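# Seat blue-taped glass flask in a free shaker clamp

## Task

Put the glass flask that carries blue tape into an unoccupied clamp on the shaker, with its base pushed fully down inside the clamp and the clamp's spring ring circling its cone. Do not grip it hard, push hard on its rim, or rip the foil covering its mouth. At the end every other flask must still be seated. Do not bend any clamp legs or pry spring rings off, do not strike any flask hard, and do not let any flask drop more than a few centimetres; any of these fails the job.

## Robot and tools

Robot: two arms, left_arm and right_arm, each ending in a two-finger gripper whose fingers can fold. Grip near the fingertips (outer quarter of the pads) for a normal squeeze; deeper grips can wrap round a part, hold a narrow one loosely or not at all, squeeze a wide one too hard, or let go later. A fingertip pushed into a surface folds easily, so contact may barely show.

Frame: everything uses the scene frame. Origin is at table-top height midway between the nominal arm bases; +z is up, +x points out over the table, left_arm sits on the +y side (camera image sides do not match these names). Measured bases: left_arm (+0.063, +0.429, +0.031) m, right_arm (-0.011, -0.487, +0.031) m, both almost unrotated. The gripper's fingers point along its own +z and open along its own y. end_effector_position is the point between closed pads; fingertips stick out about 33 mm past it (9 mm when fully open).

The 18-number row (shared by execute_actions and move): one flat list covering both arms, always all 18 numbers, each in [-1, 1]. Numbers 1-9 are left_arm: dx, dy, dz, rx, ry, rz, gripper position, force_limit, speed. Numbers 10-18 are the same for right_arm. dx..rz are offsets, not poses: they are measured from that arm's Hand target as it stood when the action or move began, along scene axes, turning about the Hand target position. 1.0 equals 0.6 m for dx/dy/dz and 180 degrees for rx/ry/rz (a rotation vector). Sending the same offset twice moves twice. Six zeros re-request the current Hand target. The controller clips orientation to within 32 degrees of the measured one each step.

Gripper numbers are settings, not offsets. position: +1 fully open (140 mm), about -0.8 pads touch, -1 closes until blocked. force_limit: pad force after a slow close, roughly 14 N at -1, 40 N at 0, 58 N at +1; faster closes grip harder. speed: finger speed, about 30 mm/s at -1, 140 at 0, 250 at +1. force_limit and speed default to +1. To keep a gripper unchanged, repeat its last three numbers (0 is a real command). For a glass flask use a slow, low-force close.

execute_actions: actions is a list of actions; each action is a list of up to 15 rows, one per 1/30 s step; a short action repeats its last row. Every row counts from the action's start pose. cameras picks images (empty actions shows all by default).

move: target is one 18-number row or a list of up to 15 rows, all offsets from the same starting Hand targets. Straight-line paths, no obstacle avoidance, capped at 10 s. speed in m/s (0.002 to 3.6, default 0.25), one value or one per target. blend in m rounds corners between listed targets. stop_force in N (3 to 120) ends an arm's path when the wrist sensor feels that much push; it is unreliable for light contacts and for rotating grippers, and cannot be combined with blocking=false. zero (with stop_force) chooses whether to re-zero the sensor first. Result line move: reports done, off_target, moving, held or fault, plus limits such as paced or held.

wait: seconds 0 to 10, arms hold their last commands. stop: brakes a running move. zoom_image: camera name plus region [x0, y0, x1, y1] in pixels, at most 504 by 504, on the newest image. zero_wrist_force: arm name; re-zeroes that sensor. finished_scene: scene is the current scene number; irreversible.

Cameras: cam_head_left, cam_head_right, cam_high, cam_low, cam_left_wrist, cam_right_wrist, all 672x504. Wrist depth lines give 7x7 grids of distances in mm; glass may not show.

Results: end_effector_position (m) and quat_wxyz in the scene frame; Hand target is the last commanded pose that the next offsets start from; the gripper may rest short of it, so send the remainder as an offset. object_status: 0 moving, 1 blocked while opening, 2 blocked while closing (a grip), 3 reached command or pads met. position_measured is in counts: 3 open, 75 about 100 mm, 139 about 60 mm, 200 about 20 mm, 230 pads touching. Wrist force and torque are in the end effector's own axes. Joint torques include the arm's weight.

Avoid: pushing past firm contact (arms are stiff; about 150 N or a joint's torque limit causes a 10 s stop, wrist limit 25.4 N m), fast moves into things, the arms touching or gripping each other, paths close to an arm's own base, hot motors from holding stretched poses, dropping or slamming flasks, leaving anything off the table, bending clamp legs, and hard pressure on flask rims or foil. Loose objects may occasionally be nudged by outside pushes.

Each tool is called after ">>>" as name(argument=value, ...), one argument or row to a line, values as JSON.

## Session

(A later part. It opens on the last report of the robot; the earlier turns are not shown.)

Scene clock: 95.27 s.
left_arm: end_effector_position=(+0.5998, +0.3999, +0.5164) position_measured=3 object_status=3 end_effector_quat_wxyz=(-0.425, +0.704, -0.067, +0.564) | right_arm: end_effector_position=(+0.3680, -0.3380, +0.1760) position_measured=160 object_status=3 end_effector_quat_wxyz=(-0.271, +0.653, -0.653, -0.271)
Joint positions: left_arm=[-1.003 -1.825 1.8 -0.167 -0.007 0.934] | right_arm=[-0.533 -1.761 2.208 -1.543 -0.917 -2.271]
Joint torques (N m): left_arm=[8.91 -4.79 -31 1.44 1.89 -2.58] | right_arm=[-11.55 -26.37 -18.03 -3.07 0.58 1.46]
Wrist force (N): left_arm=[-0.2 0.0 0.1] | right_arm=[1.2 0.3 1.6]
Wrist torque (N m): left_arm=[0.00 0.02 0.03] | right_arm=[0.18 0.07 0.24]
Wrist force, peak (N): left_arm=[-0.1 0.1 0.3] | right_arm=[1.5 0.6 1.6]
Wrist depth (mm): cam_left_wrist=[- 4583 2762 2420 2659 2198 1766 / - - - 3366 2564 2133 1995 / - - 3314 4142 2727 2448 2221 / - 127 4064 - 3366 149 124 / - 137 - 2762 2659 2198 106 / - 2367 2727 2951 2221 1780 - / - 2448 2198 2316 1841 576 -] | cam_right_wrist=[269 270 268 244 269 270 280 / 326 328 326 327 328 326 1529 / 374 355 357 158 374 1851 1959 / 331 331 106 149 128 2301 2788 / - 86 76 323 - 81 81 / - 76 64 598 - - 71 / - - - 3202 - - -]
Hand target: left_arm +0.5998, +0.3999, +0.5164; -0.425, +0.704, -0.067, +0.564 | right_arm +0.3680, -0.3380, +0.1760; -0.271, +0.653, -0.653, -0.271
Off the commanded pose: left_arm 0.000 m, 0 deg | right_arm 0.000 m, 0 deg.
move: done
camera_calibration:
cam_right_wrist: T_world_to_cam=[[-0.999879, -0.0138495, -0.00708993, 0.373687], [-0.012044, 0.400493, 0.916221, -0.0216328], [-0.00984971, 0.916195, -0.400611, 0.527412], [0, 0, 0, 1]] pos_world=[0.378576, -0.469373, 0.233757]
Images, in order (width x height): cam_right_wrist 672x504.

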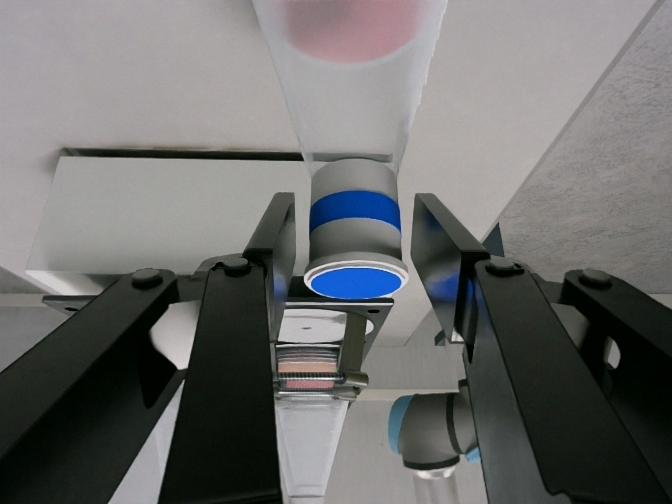

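>>> move(
  target=[0,0,0,0,0,0,1,1,1,0.002,0.008,-0.02,0,0,0,-0.25,-1,-0.5],
  cameras=["cam_right_wrist"],
  speed=0.1,
)

>>> zoom_image(
  camera="cam_right_wrist",
  region=[220, 120, 472, 372],
)

Scene clock: 102.83 s.
left_arm: end_effector_position=(+0.5998, +0.3999, +0.5164) position_measured=3 object_status=3 end_effector_quat_wxyz=(-0.425, +0.704, -0.067, +0.564) | right_arm: end_effector_position=(+0.3691, -0.3331, +0.1638) position_measured=160 object_status=3 end_effector_quat_wxyz=(-0.271, +0.653, -0.653, -0.272) end_effector_velocity=(-0.001, +0.000, +0.001) end_effector_angular_velocity=(+0.001, +0.002, +0.000)
Joint positions: left_arm=[-1.003 -1.825 1.8 -0.167 -0.007 0.934] | right_arm=[-0.52 -1.743 2.231 -1.592 -0.911 -2.256]
Joint velocities: left_arm=[within noise] | right_arm=[0 -0.001 -0.001 0.005 0 0]
Joint torques (N m): left_arm=[8.5 -4.91 -32.27 1.35 2.05 -2.67] | right_arm=[-5.51 -24.21 -33.01 -0.21 1.13 -1]
Wrist force (N): left_arm=[0.0 -0.2 -0.1] | right_arm=[1.4 0.3 1.6]
Wrist torque (N m): left_arm=[-0.04 -0.02 0.03] | right_arm=[0.17 0.01 0.16]
Wrist force, peak (N): left_arm=[-0.2 0.2 0.3] | right_arm=[1.7 0.2 2.0]
Wrist depth (mm): cam_left_wrist=[- - - 2292 2476 2244 1766 / - - - 2762 2420 2176 1873 / - 2393 - 3419 2798 2316 2133 / - 127 - 3366 3366 149 124 / - 118 4583 3419 2659 2052 106 / - 2267 2798 2992 2198 1723 - / - 1766 2627 2448 1841 578 -] | cam_right_wrist=[254 256 255 238 264 255 258 / 310 325 308 308 308 313 1549 / 353 350 353 355 347 441 1927 / 321 326 106 141 137 2346 2663 / - 86 75 162 136 81 82 / - 76 - 368 - - 71 / - - - - - - -]
Hand target: left_arm +0.5998, +0.3999, +0.5164; -0.425, +0.704, -0.067, +0.564 | right_arm +0.3692, -0.3332, +0.1640; -0.271, +0.653, -0.653, -0.271
Off the commanded pose: left_arm 0.000 m, 0 deg | right_arm 0.000 m, 0 deg.
move: done
camera_calibration:
cam_right_wrist: T_world_to_cam=[[-0.999882, -0.0138684, -0.00664625, 0.374662], [-0.0116428, 0.400291, 0.916314, -0.0126695], [-0.0100473, 0.916283, -0.400406, 0.518115], [0, 0, 0, 1]] pos_world=[0.379676, -0.464473, 0.221556]
Images, in order (width x height): cam_right_wrist 672x504.

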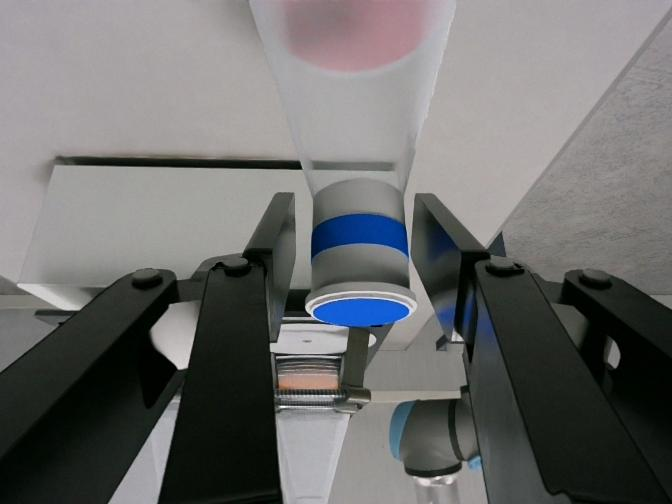

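Scaled by 2.000 from the camera's 672x504 image, which has a finer 960x720 frame.

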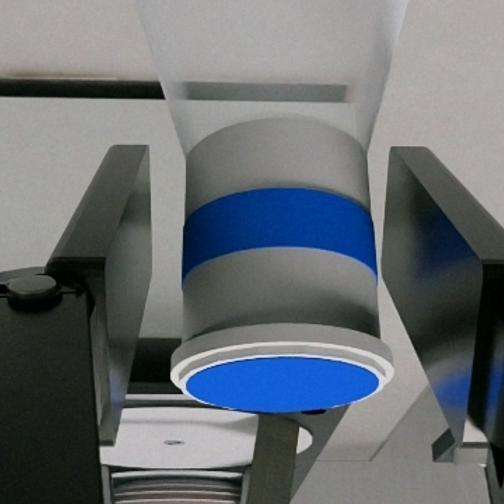

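>>> move(
  target=[0,0,0,0,0,0,1,1,1,-0.0041,-0.0047,0,0,0,0,-0.25,-1,-0.5],
  cameras=[],
)

>>> move(
  target=[0,0,0,0,0,0,1,1,1,0,0,0,0,0,0,-1,-1,-1],
  cameras=["cam_right_wrist"],
)

>>> zoom_image(
  camera="cam_right_wrist",
  region=[220, 120, 472, 372],
)

Scene clock: 117.60 s.
left_arm: end_effector_position=(+0.5998, +0.3999, +0.5164) position_measured=3 object_status=3 end_effector_quat_wxyz=(-0.425, +0.704, -0.067, +0.564) | right_arm: end_effector_position=(+0.3667, -0.3361, +0.1640) position_measured=160 object_status=3 end_effector_quat_wxyz=(-0.271, +0.653, -0.653, -0.271)
Joint positions: left_arm=[-1.003 -1.825 1.8 -0.167 -0.007 0.934] | right_arm=[-0.531 -1.749 2.233 -1.582 -0.916 -2.268]
Joint torques (N m): left_arm=[9.02 -4.06 -30.99 1.5 1.87 -2.63] | right_arm=[-0.21 -20.66 -16.49 -1.93 0.72 0.4]
Wrist force (N): left_arm=[0.1 -0.1 0.1] | right_arm=[1.4 0.5 1.4]
Wrist torque (N m): left_arm=[-0.02 -0.02 0.03] | right_arm=[0.22 0.00 0.25]
Wrist force, peak (N): left_arm=[0.0 -0.2 0.5] | right_arm=[1.8 0.6 1.4]
Wrist depth (mm): cam_left_wrist=[2505 - - 2476 2476 2267 1751 / - - - 2834 2564 2133 1941 / - - - - 2762 2476 2133 / - 127 - - 3474 150 125 / - 136 - 3917 2659 2091 107 / - - - 2834 2176 1710 - / - 2267 2659 2393 1890 582 -] | cam_right_wrist=[255 255 255 238 238 255 265 / 309 311 311 309 308 311 1509 / 347 352 355 359 376 438 1975 / 327 327 106 145 128 2346 2604 / - 86 76 163 137 81 81 / - 76 64 394 - - 71 / - - - - - - -]
Hand target: left_arm +0.5998, +0.3999, +0.5164; -0.425, +0.704, -0.067, +0.564 | right_arm +0.3667, -0.3361, +0.1640; -0.271, +0.653, -0.653, -0.271
Off the commanded pose: left_arm 0.000 m, 0 deg | right_arm 0.000 m, 0 deg.
move: done
No camera images: "cameras" was empty.

Scene clock: 118.20 s.
left_arm: end_effector_position=(+0.5998, +0.3999, +0.5164) position_measured=3 object_status=3 end_effector_quat_wxyz=(-0.425, +0.704, -0.067, +0.564) | right_arm: end_effector_position=(+0.3668, -0.3361, +0.1640) position_measured=178 object_status=0 end_effector_quat_wxyz=(-0.271, +0.653, -0.653, -0.271)
Joint positions: left_arm=[-1.003 -1.825 1.8 -0.167 -0.007 0.934] | right_arm=[-0.531 -1.749 2.233 -1.582 -0.916 -2.268]
Joint torques (N m): left_arm=[8.75 -5.14 -30.71 1.38 1.85 -2.38] | right_arm=[8.88 -8.39 -20.04 -1.97 1.89 1.58]
Wrist force (N): left_arm=[0.0 0.0 0.1] | right_arm=[0.9 1.2 0.5]
Wrist torque (N m): left_arm=[-0.01 -0.01 0.03] | right_arm=[0.18 -0.03 0.25]
Wrist force, peak (N): left_arm=[-0.2 -0.1 0.3] | right_arm=[1.5 0.4 1.5]
Wrist depth (mm): cam_left_wrist=[- - - 2393 2627 2244 1795 / 2316 3314 - 2564 2448 2112 1873 / 2292 - - 6528 2762 2393 2198 / - 127 - 3314 3366 149 124 / - 118 2992 2834 2762 2091 106 / 2198 3168 3034 2992 2221 1810 - / - 2091 2448 2341 1825 615 -] | cam_right_wrist=[256 255 256 - 255 257 264 / 310 298 308 309 309 309 1580 / 352 352 355 354 373 2008 1991 / 326 330 107 145 130 2323 2821 / - 80 76 145 130 85 76 / - 72 - 314 - - 69 / - - - - - - -]
Hand target: left_arm +0.5998, +0.3999, +0.5164; -0.425, +0.704, -0.067, +0.564 | right_arm +0.3667, -0.3361, +0.1640; -0.271, +0.653, -0.653, -0.271
Off the commanded pose: left_arm 0.000 m, 0 deg | right_arm 0.000 m, 0 deg.
move: done
camera_calibration:
cam_right_wrist: T_world_to_cam=[[-0.999878, -0.0138907, -0.00718094, 0.372329], [-0.0121448, 0.400576, 0.916183, -0.0113303], [-0.00984992, 0.916158, -0.400695, 0.520852], [0, 0, 0, 1]] pos_world=[0.377276, -0.467473, 0.221757]
Images, in order (width x height): cam_right_wrist 672x504.

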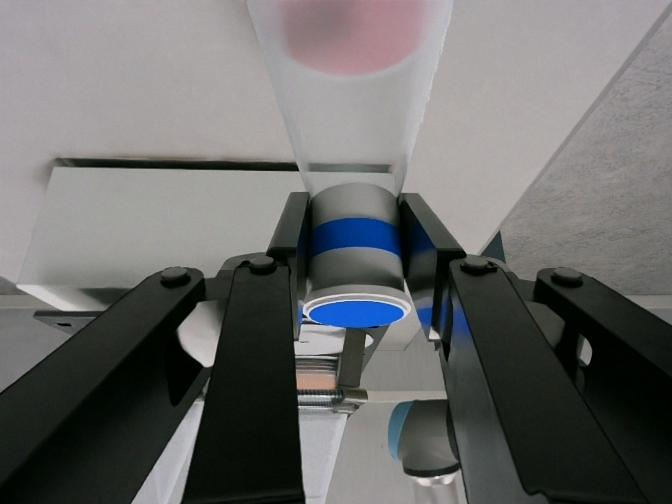

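Scaled by 2.000 from the camera's 672x504 image, which has a finer 960x720 frame.

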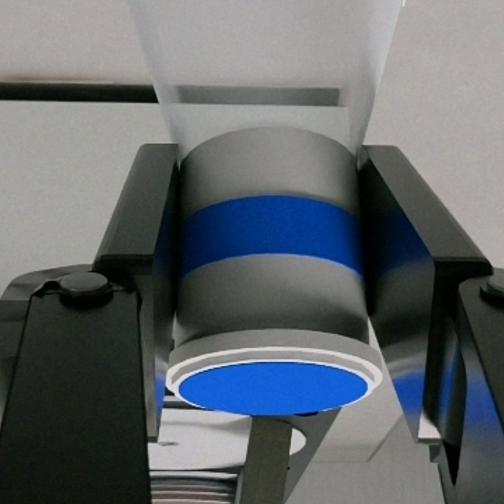

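>>> move(
  target=[0,0,0,0,0,0,1,1,1,0,0,0.05,0,0,0,-1,-1,-1],
  cameras=["cam_right_wrist"],
  speed=0.06,
)

Scene clock: 121.13 s.
left_arm: end_effector_position=(+0.5998, +0.3999, +0.5164) position_measured=3 object_status=3 end_effector_quat_wxyz=(-0.425, +0.704, -0.067, +0.564) | right_arm: end_effector_position=(+0.3668, -0.3360, +0.1941) position_measured=178 object_status=2 end_effector_quat_wxyz=(-0.271, +0.653, -0.653, -0.271)
Joint positions: left_arm=[-1.003 -1.825 1.8 -0.167 -0.007 0.934] | right_arm=[-0.53 -1.787 2.177 -1.489 -0.916 -2.268]
Joint torques (N m): left_arm=[9.66 -3.91 -30.8 1.36 1.63 -2.6] | right_arm=[-8.09 -3.11 -17.59 -3.1 1.1 -1.5]
Wrist force (N): left_arm=[0.0 0.1 0.0] | right_arm=[3.6 0.3 3.4]
Wrist torque (N m): left_arm=[0.00 0.00 0.03] | right_arm=[0.20 -0.01 0.24]
Wrist force, peak (N): left_arm=[0.0 -0.2 0.4] | right_arm=[4.1 0.6 4.2]
Wrist depth (mm): cam_left_wrist=[2992 - - 2505 2595 2316 1795 / 2448 2595 3917 2798 2448 2091 1941 / - 2564 - 4142 2798 2341 2133 / - 127 2992 4396 3419 149 124 / - 112 - 3419 2798 2091 106 / - - - 2834 2154 1751 - / - - - 2367 1810 587 -] | cam_right_wrist=[289 291 291 238 280 291 1302 / 349 352 352 337 351 352 1559 / 352 355 357 360 402 1896 1991 / 335 333 107 145 130 2418 2576 / - 80 76 145 130 85 76 / - 72 - 611 - - 69 / - - - - - - -]
Hand target: left_arm +0.5998, +0.3999, +0.5164; -0.425, +0.704, -0.067, +0.564 | right_arm +0.3667, -0.3361, +0.1940; -0.271, +0.653, -0.653, -0.271
Off the commanded pose: left_arm 0.000 m, 0 deg | right_arm 0.000 m, 0 deg.
move: done
camera_calibration:
cam_right_wrist: T_world_to_cam=[[-0.999875, -0.0139714, -0.00736278, 0.372653], [-0.0123438, 0.400573, 0.916182, -0.0388724], [-0.00985105, 0.916158, -0.400695, 0.532823], [0, 0, 0, 1]] pos_world=[0.377376, -0.467372, 0.251858]
Images, in order (width x height): cam_right_wrist 672x504.

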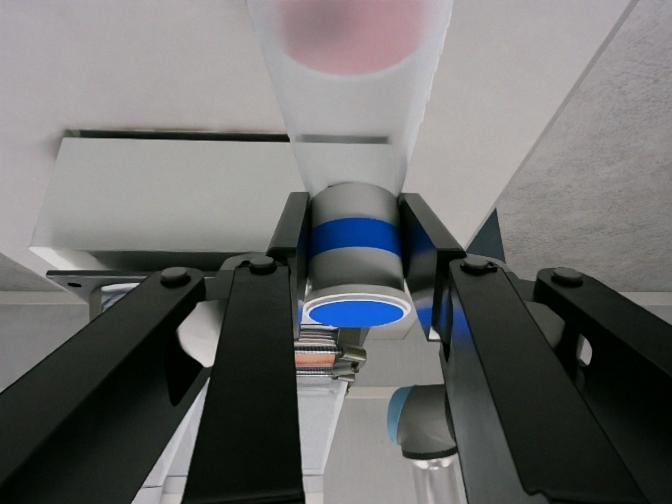

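>>> move(
  target=[
    [0,0,0,0,0,0,1,1,1,0,0,0.36,0,0,0,-1,-1,-1],
    [0,0,0,0,0,0,1,1,1,0.0467,0.36,0.36,0,0,0,-1,-1,-1],
  ],
  cameras=["all"],
  blend=[0.05,0],
  speed=0.2,
)

>>> zoom_image(
  camera="cam_head_right",
  region=[280, 150, 480, 350],
)

>>> zoom_image(
  camera="cam_head_left",
  region=[280, 150, 480, 350],
)

>>> zoom_image(
  camera="cam_high",
  region=[220, 50, 420, 250],
)

>>> zoom_image(
  camera="cam_low",
  region=[290, 130, 490, 280],
)

Scene clock: 132.10 s.
left_arm: end_effector_position=(+0.5998, +0.3999, +0.5164) position_measured=3 object_status=3 end_effector_quat_wxyz=(-0.425, +0.704, -0.067, +0.564) | right_arm: end_effector_position=(+0.3948, -0.1201, +0.4100) position_measured=178 object_status=2 end_effector_quat_wxyz=(-0.271, +0.653, -0.653, -0.271)
Joint positions: left_arm=[-1.003 -1.825 1.8 -0.167 -0.007 0.933] | right_arm=[0.038 -1.762 1.722 -1.564 -0.785 -1.523]
Joint torques (N m): left_arm=[8.86 -4.19 -31.06 1.31 1.98 -2.58] | right_arm=[3.03 -28.3 -19.83 -4.35 3.65 1.37]
Wrist force (N): left_arm=[-0.1 0.1 0.0] | right_arm=[3.6 0.4 3.3]
Wrist torque (N m): left_arm=[0.00 0.01 0.03] | right_arm=[0.23 0.05 0.24]
Wrist force, peak (N): left_arm=[0.0 0.4 0.2] | right_arm=[6.3 0.5 5.5]
Wrist depth (mm): cam_left_wrist=[- 3847 - 2393 2476 2316 1737 / - 3122 4064 2595 2595 2133 1941 / - - 3419 - 2834 2316 2198 / - 127 - - 3314 149 124 / - 2420 2448 3122 2693 2154 107 / - - 2505 2911 2198 1737 - / - - 3714 2448 1890 1539 -] | cam_right_wrist=[178 339 331 230 247 1436 1549 / 681 617 432 428 677 820 1823 / 2495 289 798 296 814 745 2394 / 3246 3118 101 145 131 685 2926 / - 81 76 144 129 85 76 / - 72 - - - - 69 / - - - 440 - - -]
Hand target: left_arm +0.5998, +0.3999, +0.5164; -0.425, +0.704, -0.067, +0.564 | right_arm +0.3948, -0.1201, +0.4100; -0.271, +0.653, -0.653, -0.271
Off the commanded pose: left_arm 0.000 m, 0 deg | right_arm 0.000 m, 0 deg.
move: done
camera_calibration:
cam_left_wrist: T_world_to_cam=[[0.372773, -0.622552, -0.688091, 0.38889], [-0.649432, 0.354616, -0.67267, 0.593009], [0.66278, 0.697622, -0.272114, -0.389576], [0, 0, 0, 1]] pos_world=[0.498355, 0.303591, 0.560482]
cam_right_wrist: T_world_to_cam=[[-0.999877, -0.0139817, -0.00713942, 0.40515], [-0.0121432, 0.400574, 0.916184, -0.322896], [-0.0099499, 0.916158, -0.400695, 0.42185], [0, 0, 0, 1]] pos_world=[0.405376, -0.251472, 0.467757]

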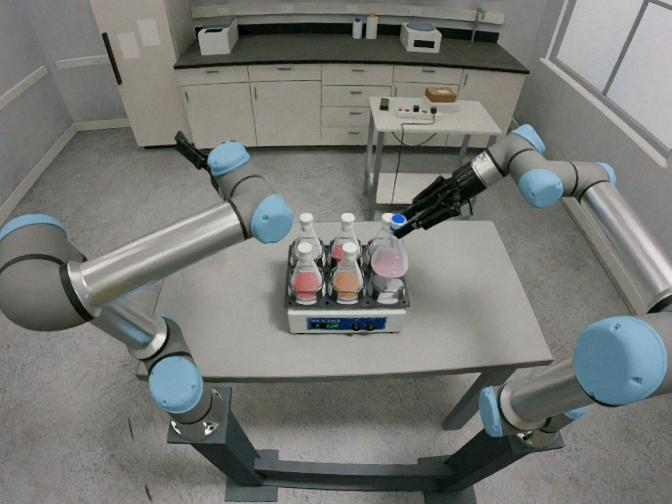

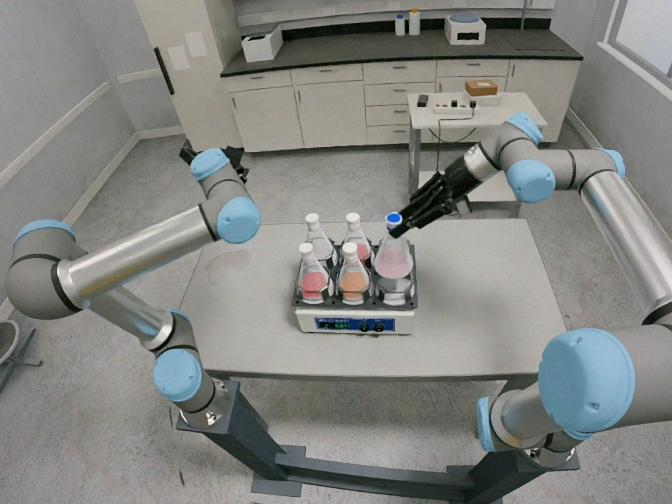

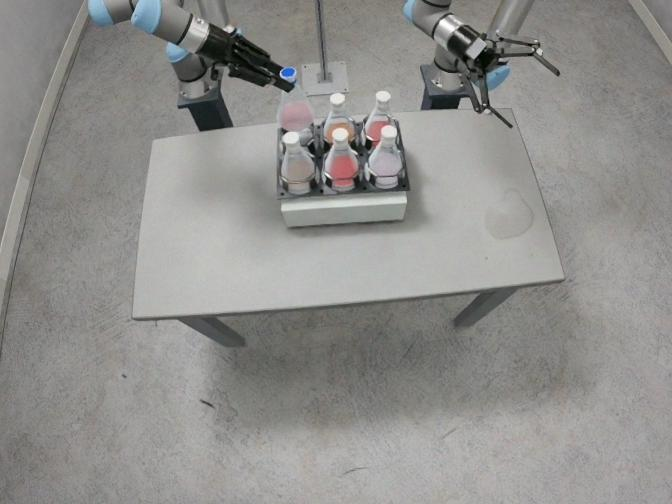

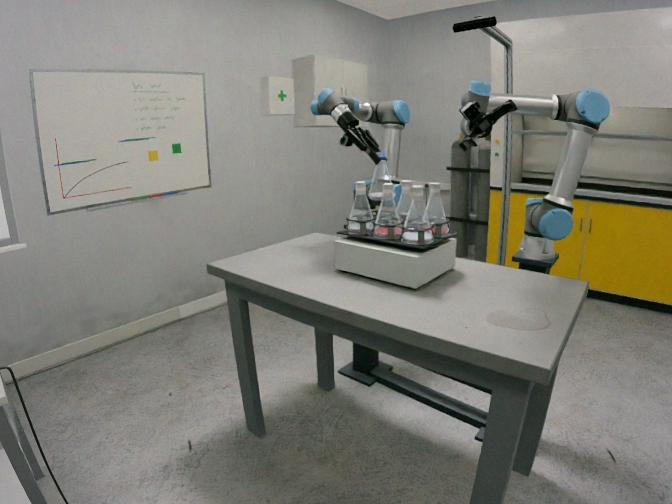

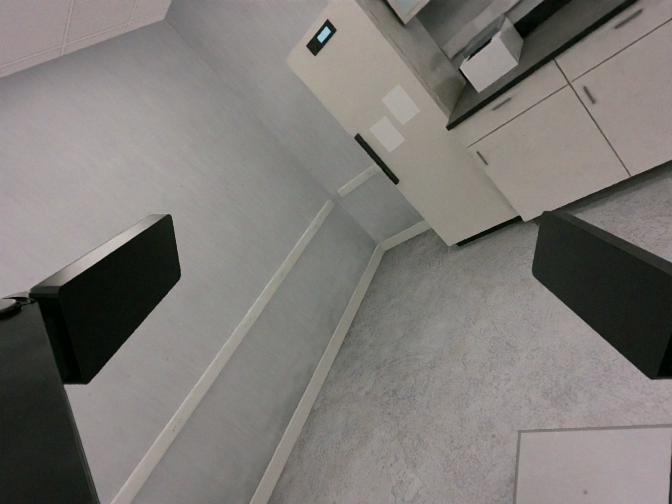

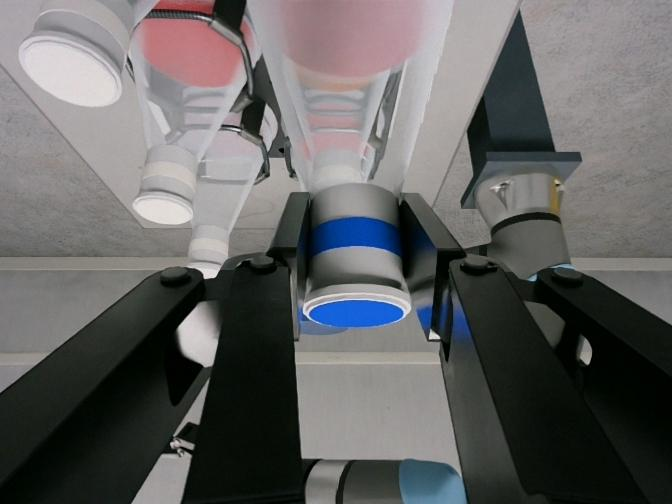

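Scaled by 2.520 from the camera's 672x504 image, which has a finer 960x720 frame.

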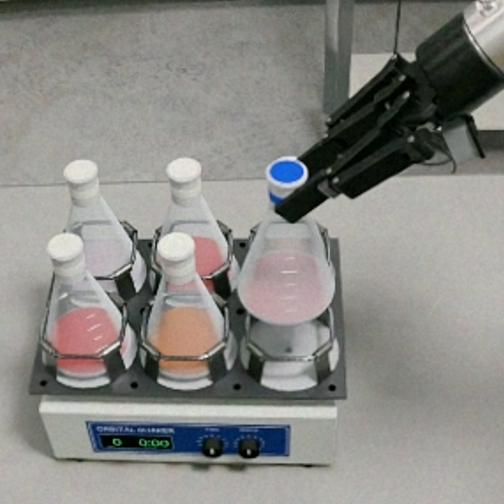

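Scaled by 2.520 from the camera's 672x504 image, which has a finer 960x720 frame.

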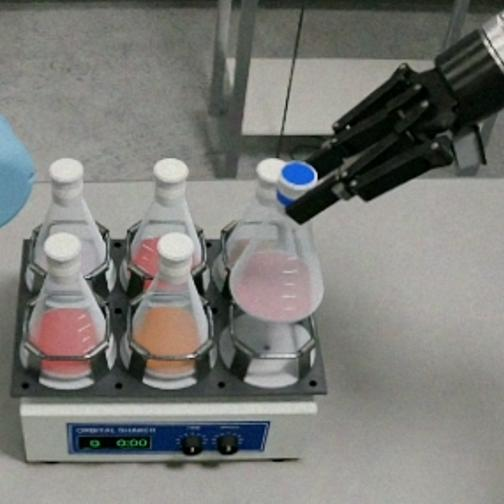

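Scaled by 2.520 from the camera's 672x504 image, which has a finer 960x720 frame.

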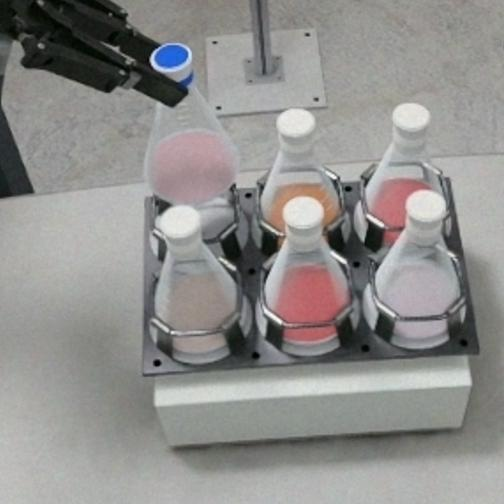

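Scaled by 2.520 from the camera's 672x504 image, which has a finer 960x720 frame.

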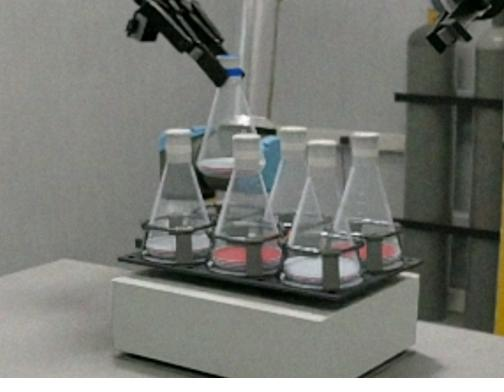

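>>> move(
  target=[0,0,0,0,0,0,1,1,1,0.005,-0.007,-0.103,0,0,0,-1,-1,-1],
  cameras=["cam_head_left","cam_head_right","cam_high","cam_low"],
  speed=0.08,
)

>>> zoom_image(
  camera="cam_head_right",
  region=[340, 220, 440, 320],
)

>>> zoom_image(
  camera="cam_head_left",
  region=[340, 220, 440, 320],
)

>>> zoom_image(
  camera="cam_high",
  region=[240, 70, 380, 210],
)

>>> zoom_image(
  camera="cam_low",
  region=[320, 150, 440, 270],
)

Scene clock: 146.47 s.
left_arm: end_effector_position=(+0.5998, +0.3999, +0.5164) position_measured=3 object_status=3 end_effector_quat_wxyz=(-0.425, +0.704, -0.067, +0.564) | right_arm: end_effector_position=(+0.3978, -0.1243, +0.3481) position_measured=178 object_status=2 end_effector_quat_wxyz=(-0.271, +0.653, -0.653, -0.271)
Joint positions: left_arm=[-1.003 -1.825 1.8 -0.167 -0.007 0.933] | right_arm=[0.027 -1.753 1.87 -1.71 -0.784 -1.538]
Joint torques (N m): left_arm=[9.56 -5.3 -30.88 1.23 1.84 -2.55] | right_arm=[2.67 -15.92 -31.75 -0.32 -1.43 1.87]
Wrist force (N): left_arm=[0.0 -0.1 0.3] | right_arm=[-3.9 0.2 -4.7]
Wrist torque (N m): left_arm=[-0.03 0.00 0.03] | right_arm=[0.30 -0.01 0.26]
Wrist force, peak (N): left_arm=[-0.2 0.0 0.4] | right_arm=[-9.2 1.6 -14.1]
Wrist depth (mm): cam_left_wrist=[- 3474 - 2534 2564 2292 1751 / 3122 - - 2341 2448 2133 1958 / 2267 - - - 2798 2420 2154 / - 127 3590 - 3264 149 124 / - 118 2393 3122 2834 2133 106 / - 2133 2951 2951 2176 1766 - / - - 2693 2367 1890 587 -] | cam_right_wrist=[253 267 251 237 460 505 1463 / 168 328 341 339 546 826 1730 / 161 418 421 411 689 738 2097 / 2962 271 99 144 130 701 2756 / - 81 76 143 130 85 77 / - 72 - 3038 - - 69 / - - - - - - -]
Hand target: left_arm +0.5998, +0.3999, +0.5164; -0.425, +0.704, -0.067, +0.564 | right_arm +0.3978, -0.1243, +0.3482; -0.271, +0.653, -0.653, -0.271
Off the commanded pose: left_arm 0.000 m, 0 deg | right_arm 0.000 m, 0 deg.
move: done
Images, in order (width x height): cam_head_left 672x504, cam_head_right 672x504, cam_high 672x504, cam_low 672x504.

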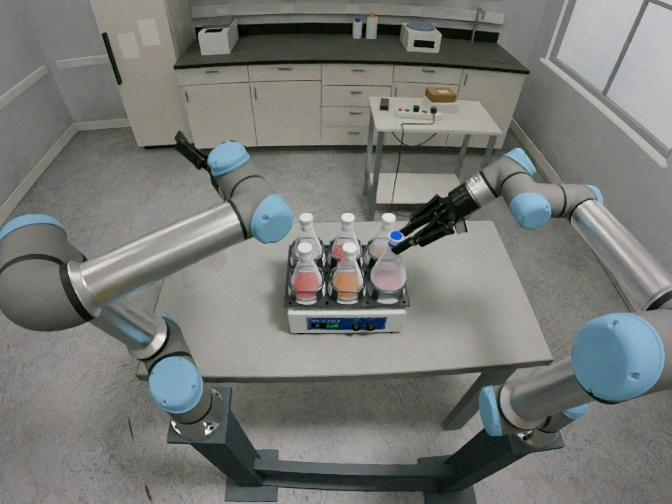

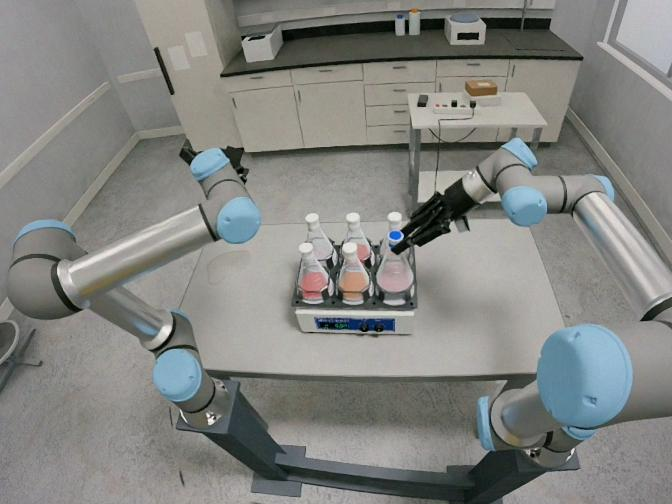

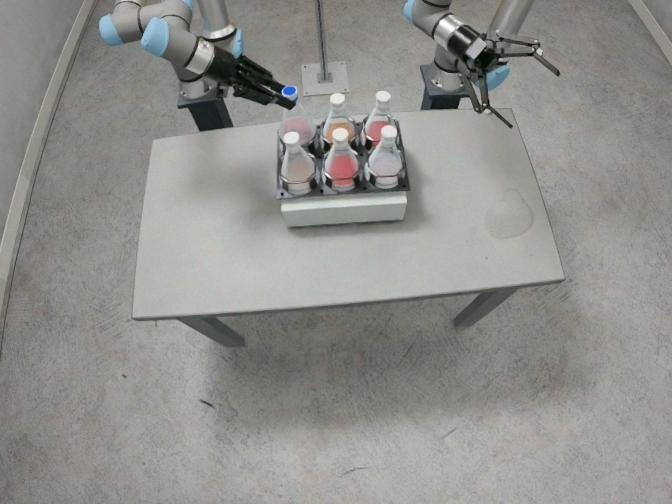

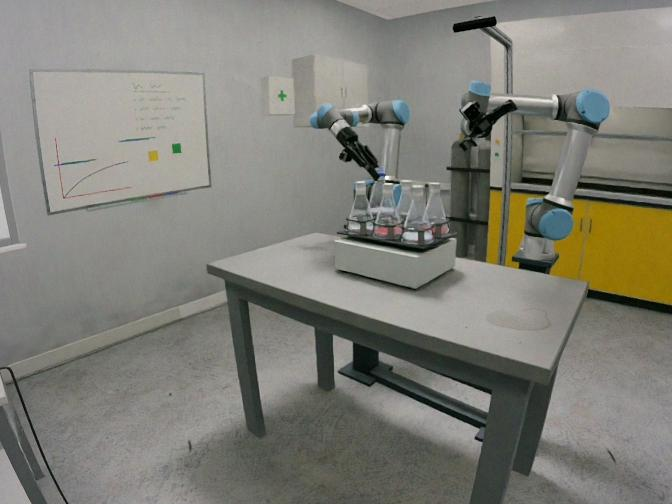

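Scaled by 5.040 from the camera's 672x504 image, which has a finer 960x720 frame.

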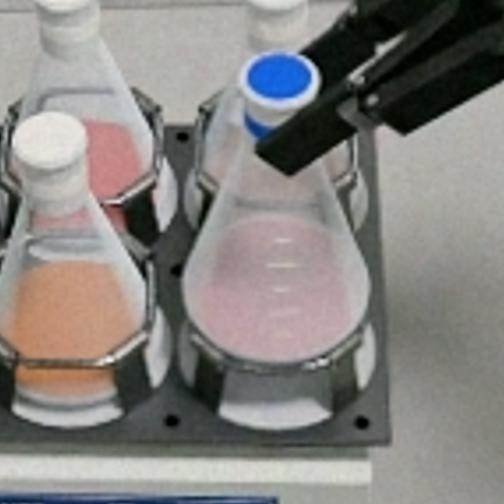

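Scaled by 5.040 from the camera's 672x504 image, which has a finer 960x720 frame.

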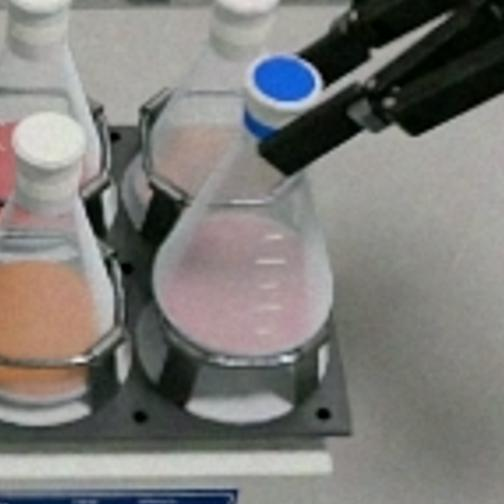

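Scaled by 3.600 from the camera's 672x504 image, which has a finer 960x720 frame.

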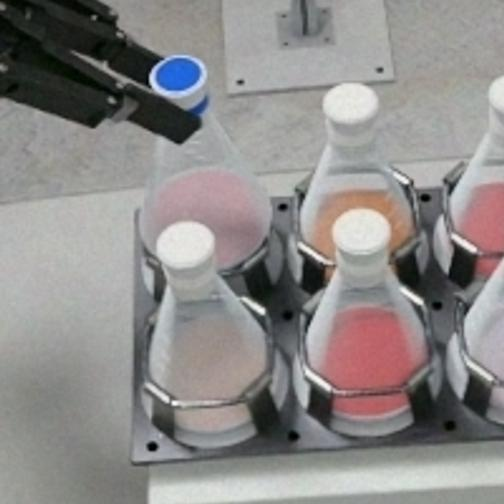

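Scaled by 4.200 from the camera's 672x504 image, which has a finer 960x720 frame.

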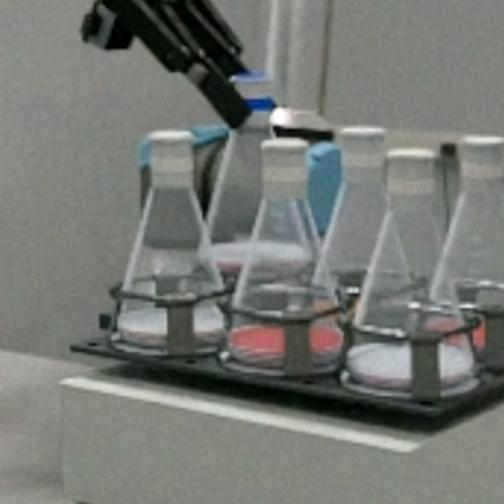

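>>> move(
  target=[0,0,0,0,0,0,1,1,1,0,0,-0.04,0,0,0,-1,-1,-1],
  cameras=["cam_right_wrist","cam_head_right"],
  speed=0.02,
  stop_force=30,
)

>>> zoom_image(
  camera="cam_head_right",
  region=[340, 220, 440, 320],
)

Scene clock: 153.13 s.
left_arm: end_effector_position=(+0.5998, +0.3999, +0.5164) position_measured=3 object_status=3 end_effector_quat_wxyz=(-0.425, +0.704, -0.067, +0.564) | right_arm: end_effector_position=(+0.3978, -0.1242, +0.3456) position_measured=178 object_status=2 end_effector_quat_wxyz=(-0.271, +0.653, -0.653, -0.271)
Joint positions: left_arm=[-1.003 -1.825 1.8 -0.167 -0.007 0.933] | right_arm=[0.027 -1.752 1.876 -1.718 -0.784 -1.537]
Joint torques (N m): left_arm=[8.33 -4.55 -31.27 1.4 1.8 -2.52] | right_arm=[-0.99 -19.64 -23.72 -2.18 -4.39 -1.25]
Wrist force (N): left_arm=[0.0 0.0 0.3] | right_arm=[-15.8 1.9 -16.0]
Wrist torque (N m): left_arm=[0.00 -0.01 0.03] | right_arm=[0.14 -0.17 0.27]
Wrist force, peak (N): left_arm=[-0.3 0.2 0.2] | right_arm=[-26.4 4.7 -35.9]
Wrist depth (mm): cam_left_wrist=[2762 - - 2341 2727 2341 1710 / - - - 2727 2595 2154 1976 / - - - 3651 2834 2420 2091 / - 127 3168 - 3419 149 124 / - 118 - 3215 2798 2112 107 / - - 1995 2727 2221 1766 - / - 1923 2595 2393 1906 578 -] | cam_right_wrist=[249 293 282 230 246 1445 1472 / 168 326 342 321 362 1590 1823 / 162 390 405 412 675 748 2236 / 3078 271 100 144 131 699 3246 / - 81 76 140 130 85 77 / - 72 - - - - 69 / - - - - - - -]
Hand target: left_arm +0.5998, +0.3999, +0.5164; -0.425, +0.704, -0.067, +0.564 | right_arm +0.3978, -0.1242, +0.3456; -0.271, +0.653, -0.653, -0.271 (not the last commanded pose)
Off the commanded pose: left_arm 0.000 m, 0 deg | right_arm 0.021 m, 0 deg.
move: contact (right_arm)
camera_calibration:
cam_right_wrist: T_world_to_cam=[[-0.999872, -0.0138984, -0.00794666, 0.407876], [-0.0128464, 0.400281, 0.916302, -0.262052], [-0.00955419, 0.916287, -0.400409, 0.399587], [0, 0, 0, 1]] pos_world=[0.408275, -0.255573, 0.403358]
Images, in order (width x height): cam_head_right 672x504, cam_right_wrist 672x504.

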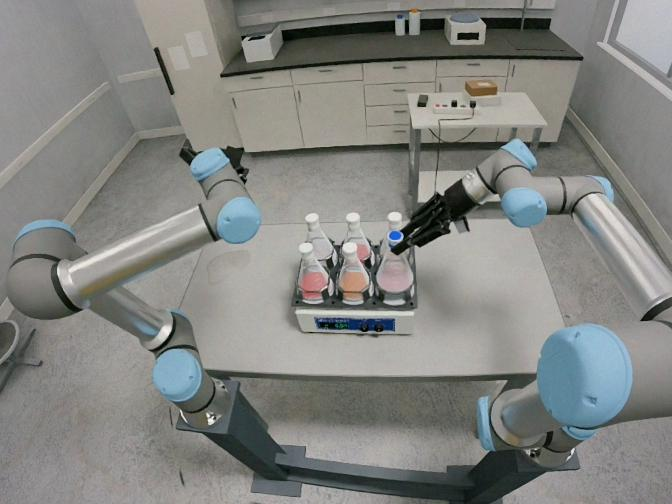

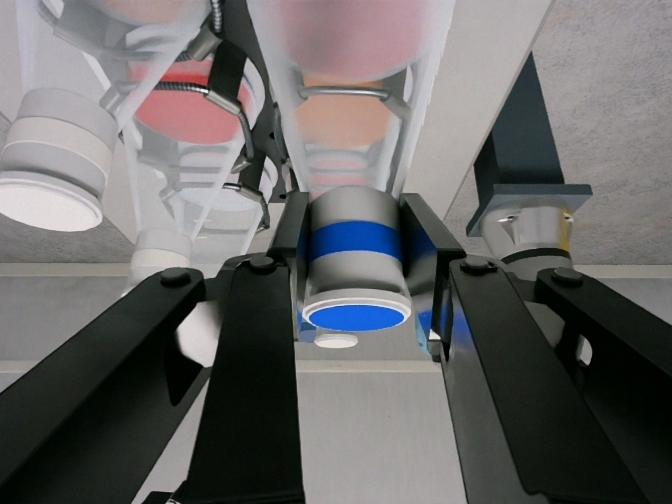

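Scaled by 5.040 from the camera's 672x504 image, which has a finer 960x720 frame.

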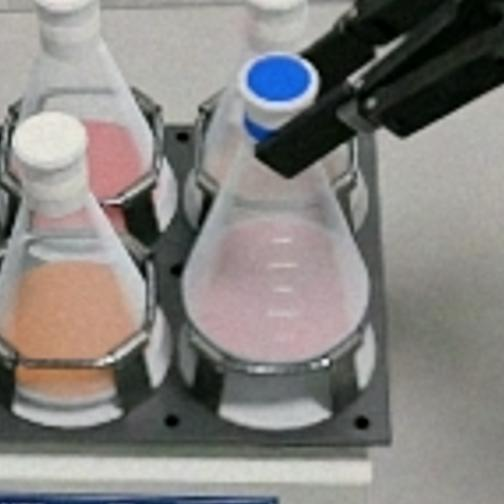

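>>> move(
  target=[0,0,0,0,0,0,1,1,1,0,0,0,0,0,0,-0.97,-0.02,-1],
  cameras=[],
)

>>> move(
  target=[0,0,0,0,0,0,1,1,1,0,0,-0.06,0,0,0,-0.97,-0.02,-1],
  cameras=["cam_right_wrist","cam_head_right"],
  speed=0.02,
  stop_force=35,
)

>>> zoom_image(
  camera="cam_head_right",
  region=[340, 220, 440, 320],
)

Scene clock: 181.53 s.
left_arm: end_effector_position=(+0.5998, +0.3999, +0.5164) position_measured=3 object_status=3 end_effector_quat_wxyz=(-0.425, +0.704, -0.067, +0.564) | right_arm: end_effector_position=(+0.3978, -0.1242, +0.3456) position_measured=178 object_status=2 end_effector_quat_wxyz=(-0.271, +0.653, -0.653, -0.271)
Joint positions: left_arm=[-1.003 -1.825 1.8 -0.167 -0.007 0.933] | right_arm=[0.027 -1.752 1.876 -1.718 -0.784 -1.537]
Joint torques (N m): left_arm=[8.52 -4.99 -30.06 1.32 1.62 -2.57] | right_arm=[-8.91 -19.3 -23.84 -2.12 -2.44 -1.23]
Wrist force (N): left_arm=[-0.1 0.1 0.1] | right_arm=[-16.0 1.6 -16.3]
Wrist torque (N m): left_arm=[0.01 0.01 0.03] | right_arm=[0.07 -0.13 0.27]
Wrist force, peak (N): left_arm=[0.0 -0.2 0.4] | right_arm=[-15.9 1.7 -16.6]
Wrist depth (mm): cam_left_wrist=[- - - 2267 2659 2221 1825 / - - - 2534 2564 2154 1941 / - - 4224 - 2911 2420 2112 / - 127 3779 - 3264 150 124 / - 127 2834 3077 2798 2154 106 / - - - 2834 2198 1766 - / - 2154 - 2341 1810 582 -] | cam_right_wrist=[249 291 250 237 325 480 1454 / 167 327 335 335 371 1559 1823 / 162 410 398 411 683 723 2301 / 3160 271 101 144 130 693 2821 / - 81 76 139 130 85 76 / - 72 - - - - 69 / - - - - - - -]
Hand target: left_arm +0.5998, +0.3999, +0.5164; -0.425, +0.704, -0.067, +0.564 | right_arm +0.3978, -0.1242, +0.3456; -0.271, +0.653, -0.653, -0.271
Off the commanded pose: left_arm 0.000 m, 0 deg | right_arm 0.000 m, 0 deg.
move: done
No camera images: "cameras" was empty.

Scene clock: 182.67 s.
left_arm: end_effector_position=(+0.5998, +0.3999, +0.5164) position_measured=3 object_status=3 end_effector_quat_wxyz=(-0.425, +0.704, -0.067, +0.564) | right_arm: end_effector_position=(+0.3979, -0.1234, +0.3441) position_measured=178 object_status=2 end_effector_quat_wxyz=(-0.273, +0.653, -0.653, -0.272)
Joint positions: left_arm=[-1.003 -1.825 1.8 -0.167 -0.007 0.933] | right_arm=[0.027 -1.752 1.882 -1.726 -0.781 -1.537]
Joint torques (N m): left_arm=[9.15 -4.19 -31.99 1.31 1.64 -2.71] | right_arm=[11.46 -13.98 -16.44 -0.91 -7.86 1.57]
Wrist force (N): left_arm=[-0.2 0.1 0.2] | right_arm=[-25.0 1.8 -26.1]
Wrist torque (N m): left_arm=[0.01 0.02 0.03] | right_arm=[-0.01 -0.30 0.40]
Wrist force, peak (N): left_arm=[-0.2 0.2 0.2] | right_arm=[-36.1 6.1 -47.0]
Wrist depth (mm): cam_left_wrist=[- - 3651 2476 2505 2341 1795 / - - 3779 2564 2476 2133 1890 / 3034 2834 2834 - 2762 2316 2176 / - 127 - 3077 3215 149 124 / - 119 3122 3917 2693 2176 107 / - - - 2798 2244 1737 - / - 1737 - 2292 1857 581 -] | cam_right_wrist=[259 267 292 235 258 497 1481 / - 325 341 336 523 798 1823 / 161 400 407 411 642 760 2301 / 3078 268 99 144 130 697 3338 / - 81 76 138 130 85 77 / - 72 - - - - 69 / - - - 2962 - - -]
Hand target: left_arm +0.5998, +0.3999, +0.5164; -0.425, +0.704, -0.067, +0.564 | right_arm +0.3979, -0.1240, +0.3434; -0.272, +0.653, -0.653, -0.271 (not the last commanded pose)
Off the commanded pose: left_arm 0.000 m, 0 deg | right_arm 0.034 m, 0 deg.
move: contact (right_arm)
camera_calibration:
cam_right_wrist: T_world_to_cam=[[-0.999863, -0.0139576, -0.00893874, 0.408248], [-0.013747, 0.39707, 0.917685, -0.261461], [-0.00925942, 0.917682, -0.397207, 0.397187], [0, 0, 0, 1]] pos_world=[0.408275, -0.254975, 0.401354]
Images, in order (width x height): cam_head_right 672x504, cam_right_wrist 672x504.

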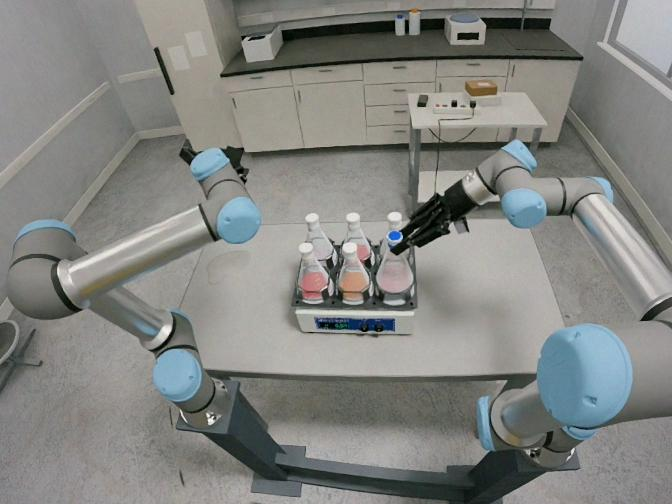

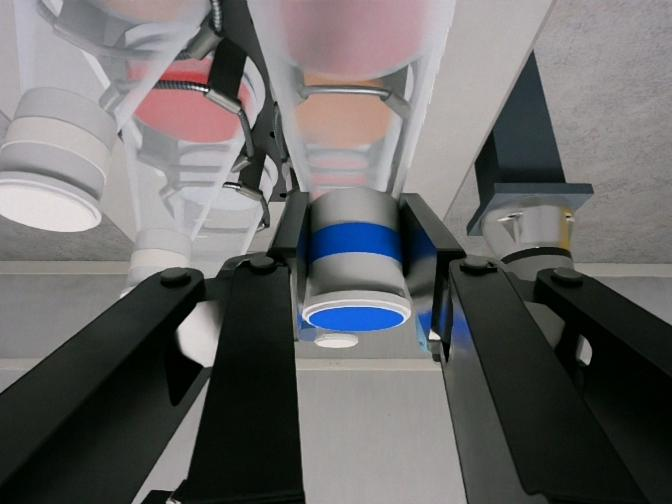

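Scaled by 5.040 from the camera's 672x504 image, which has a finer 960x720 frame.

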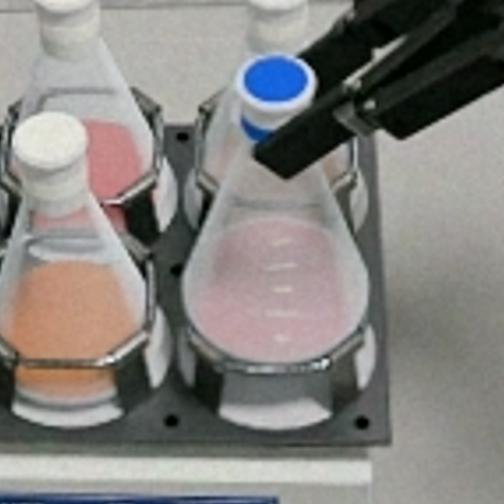

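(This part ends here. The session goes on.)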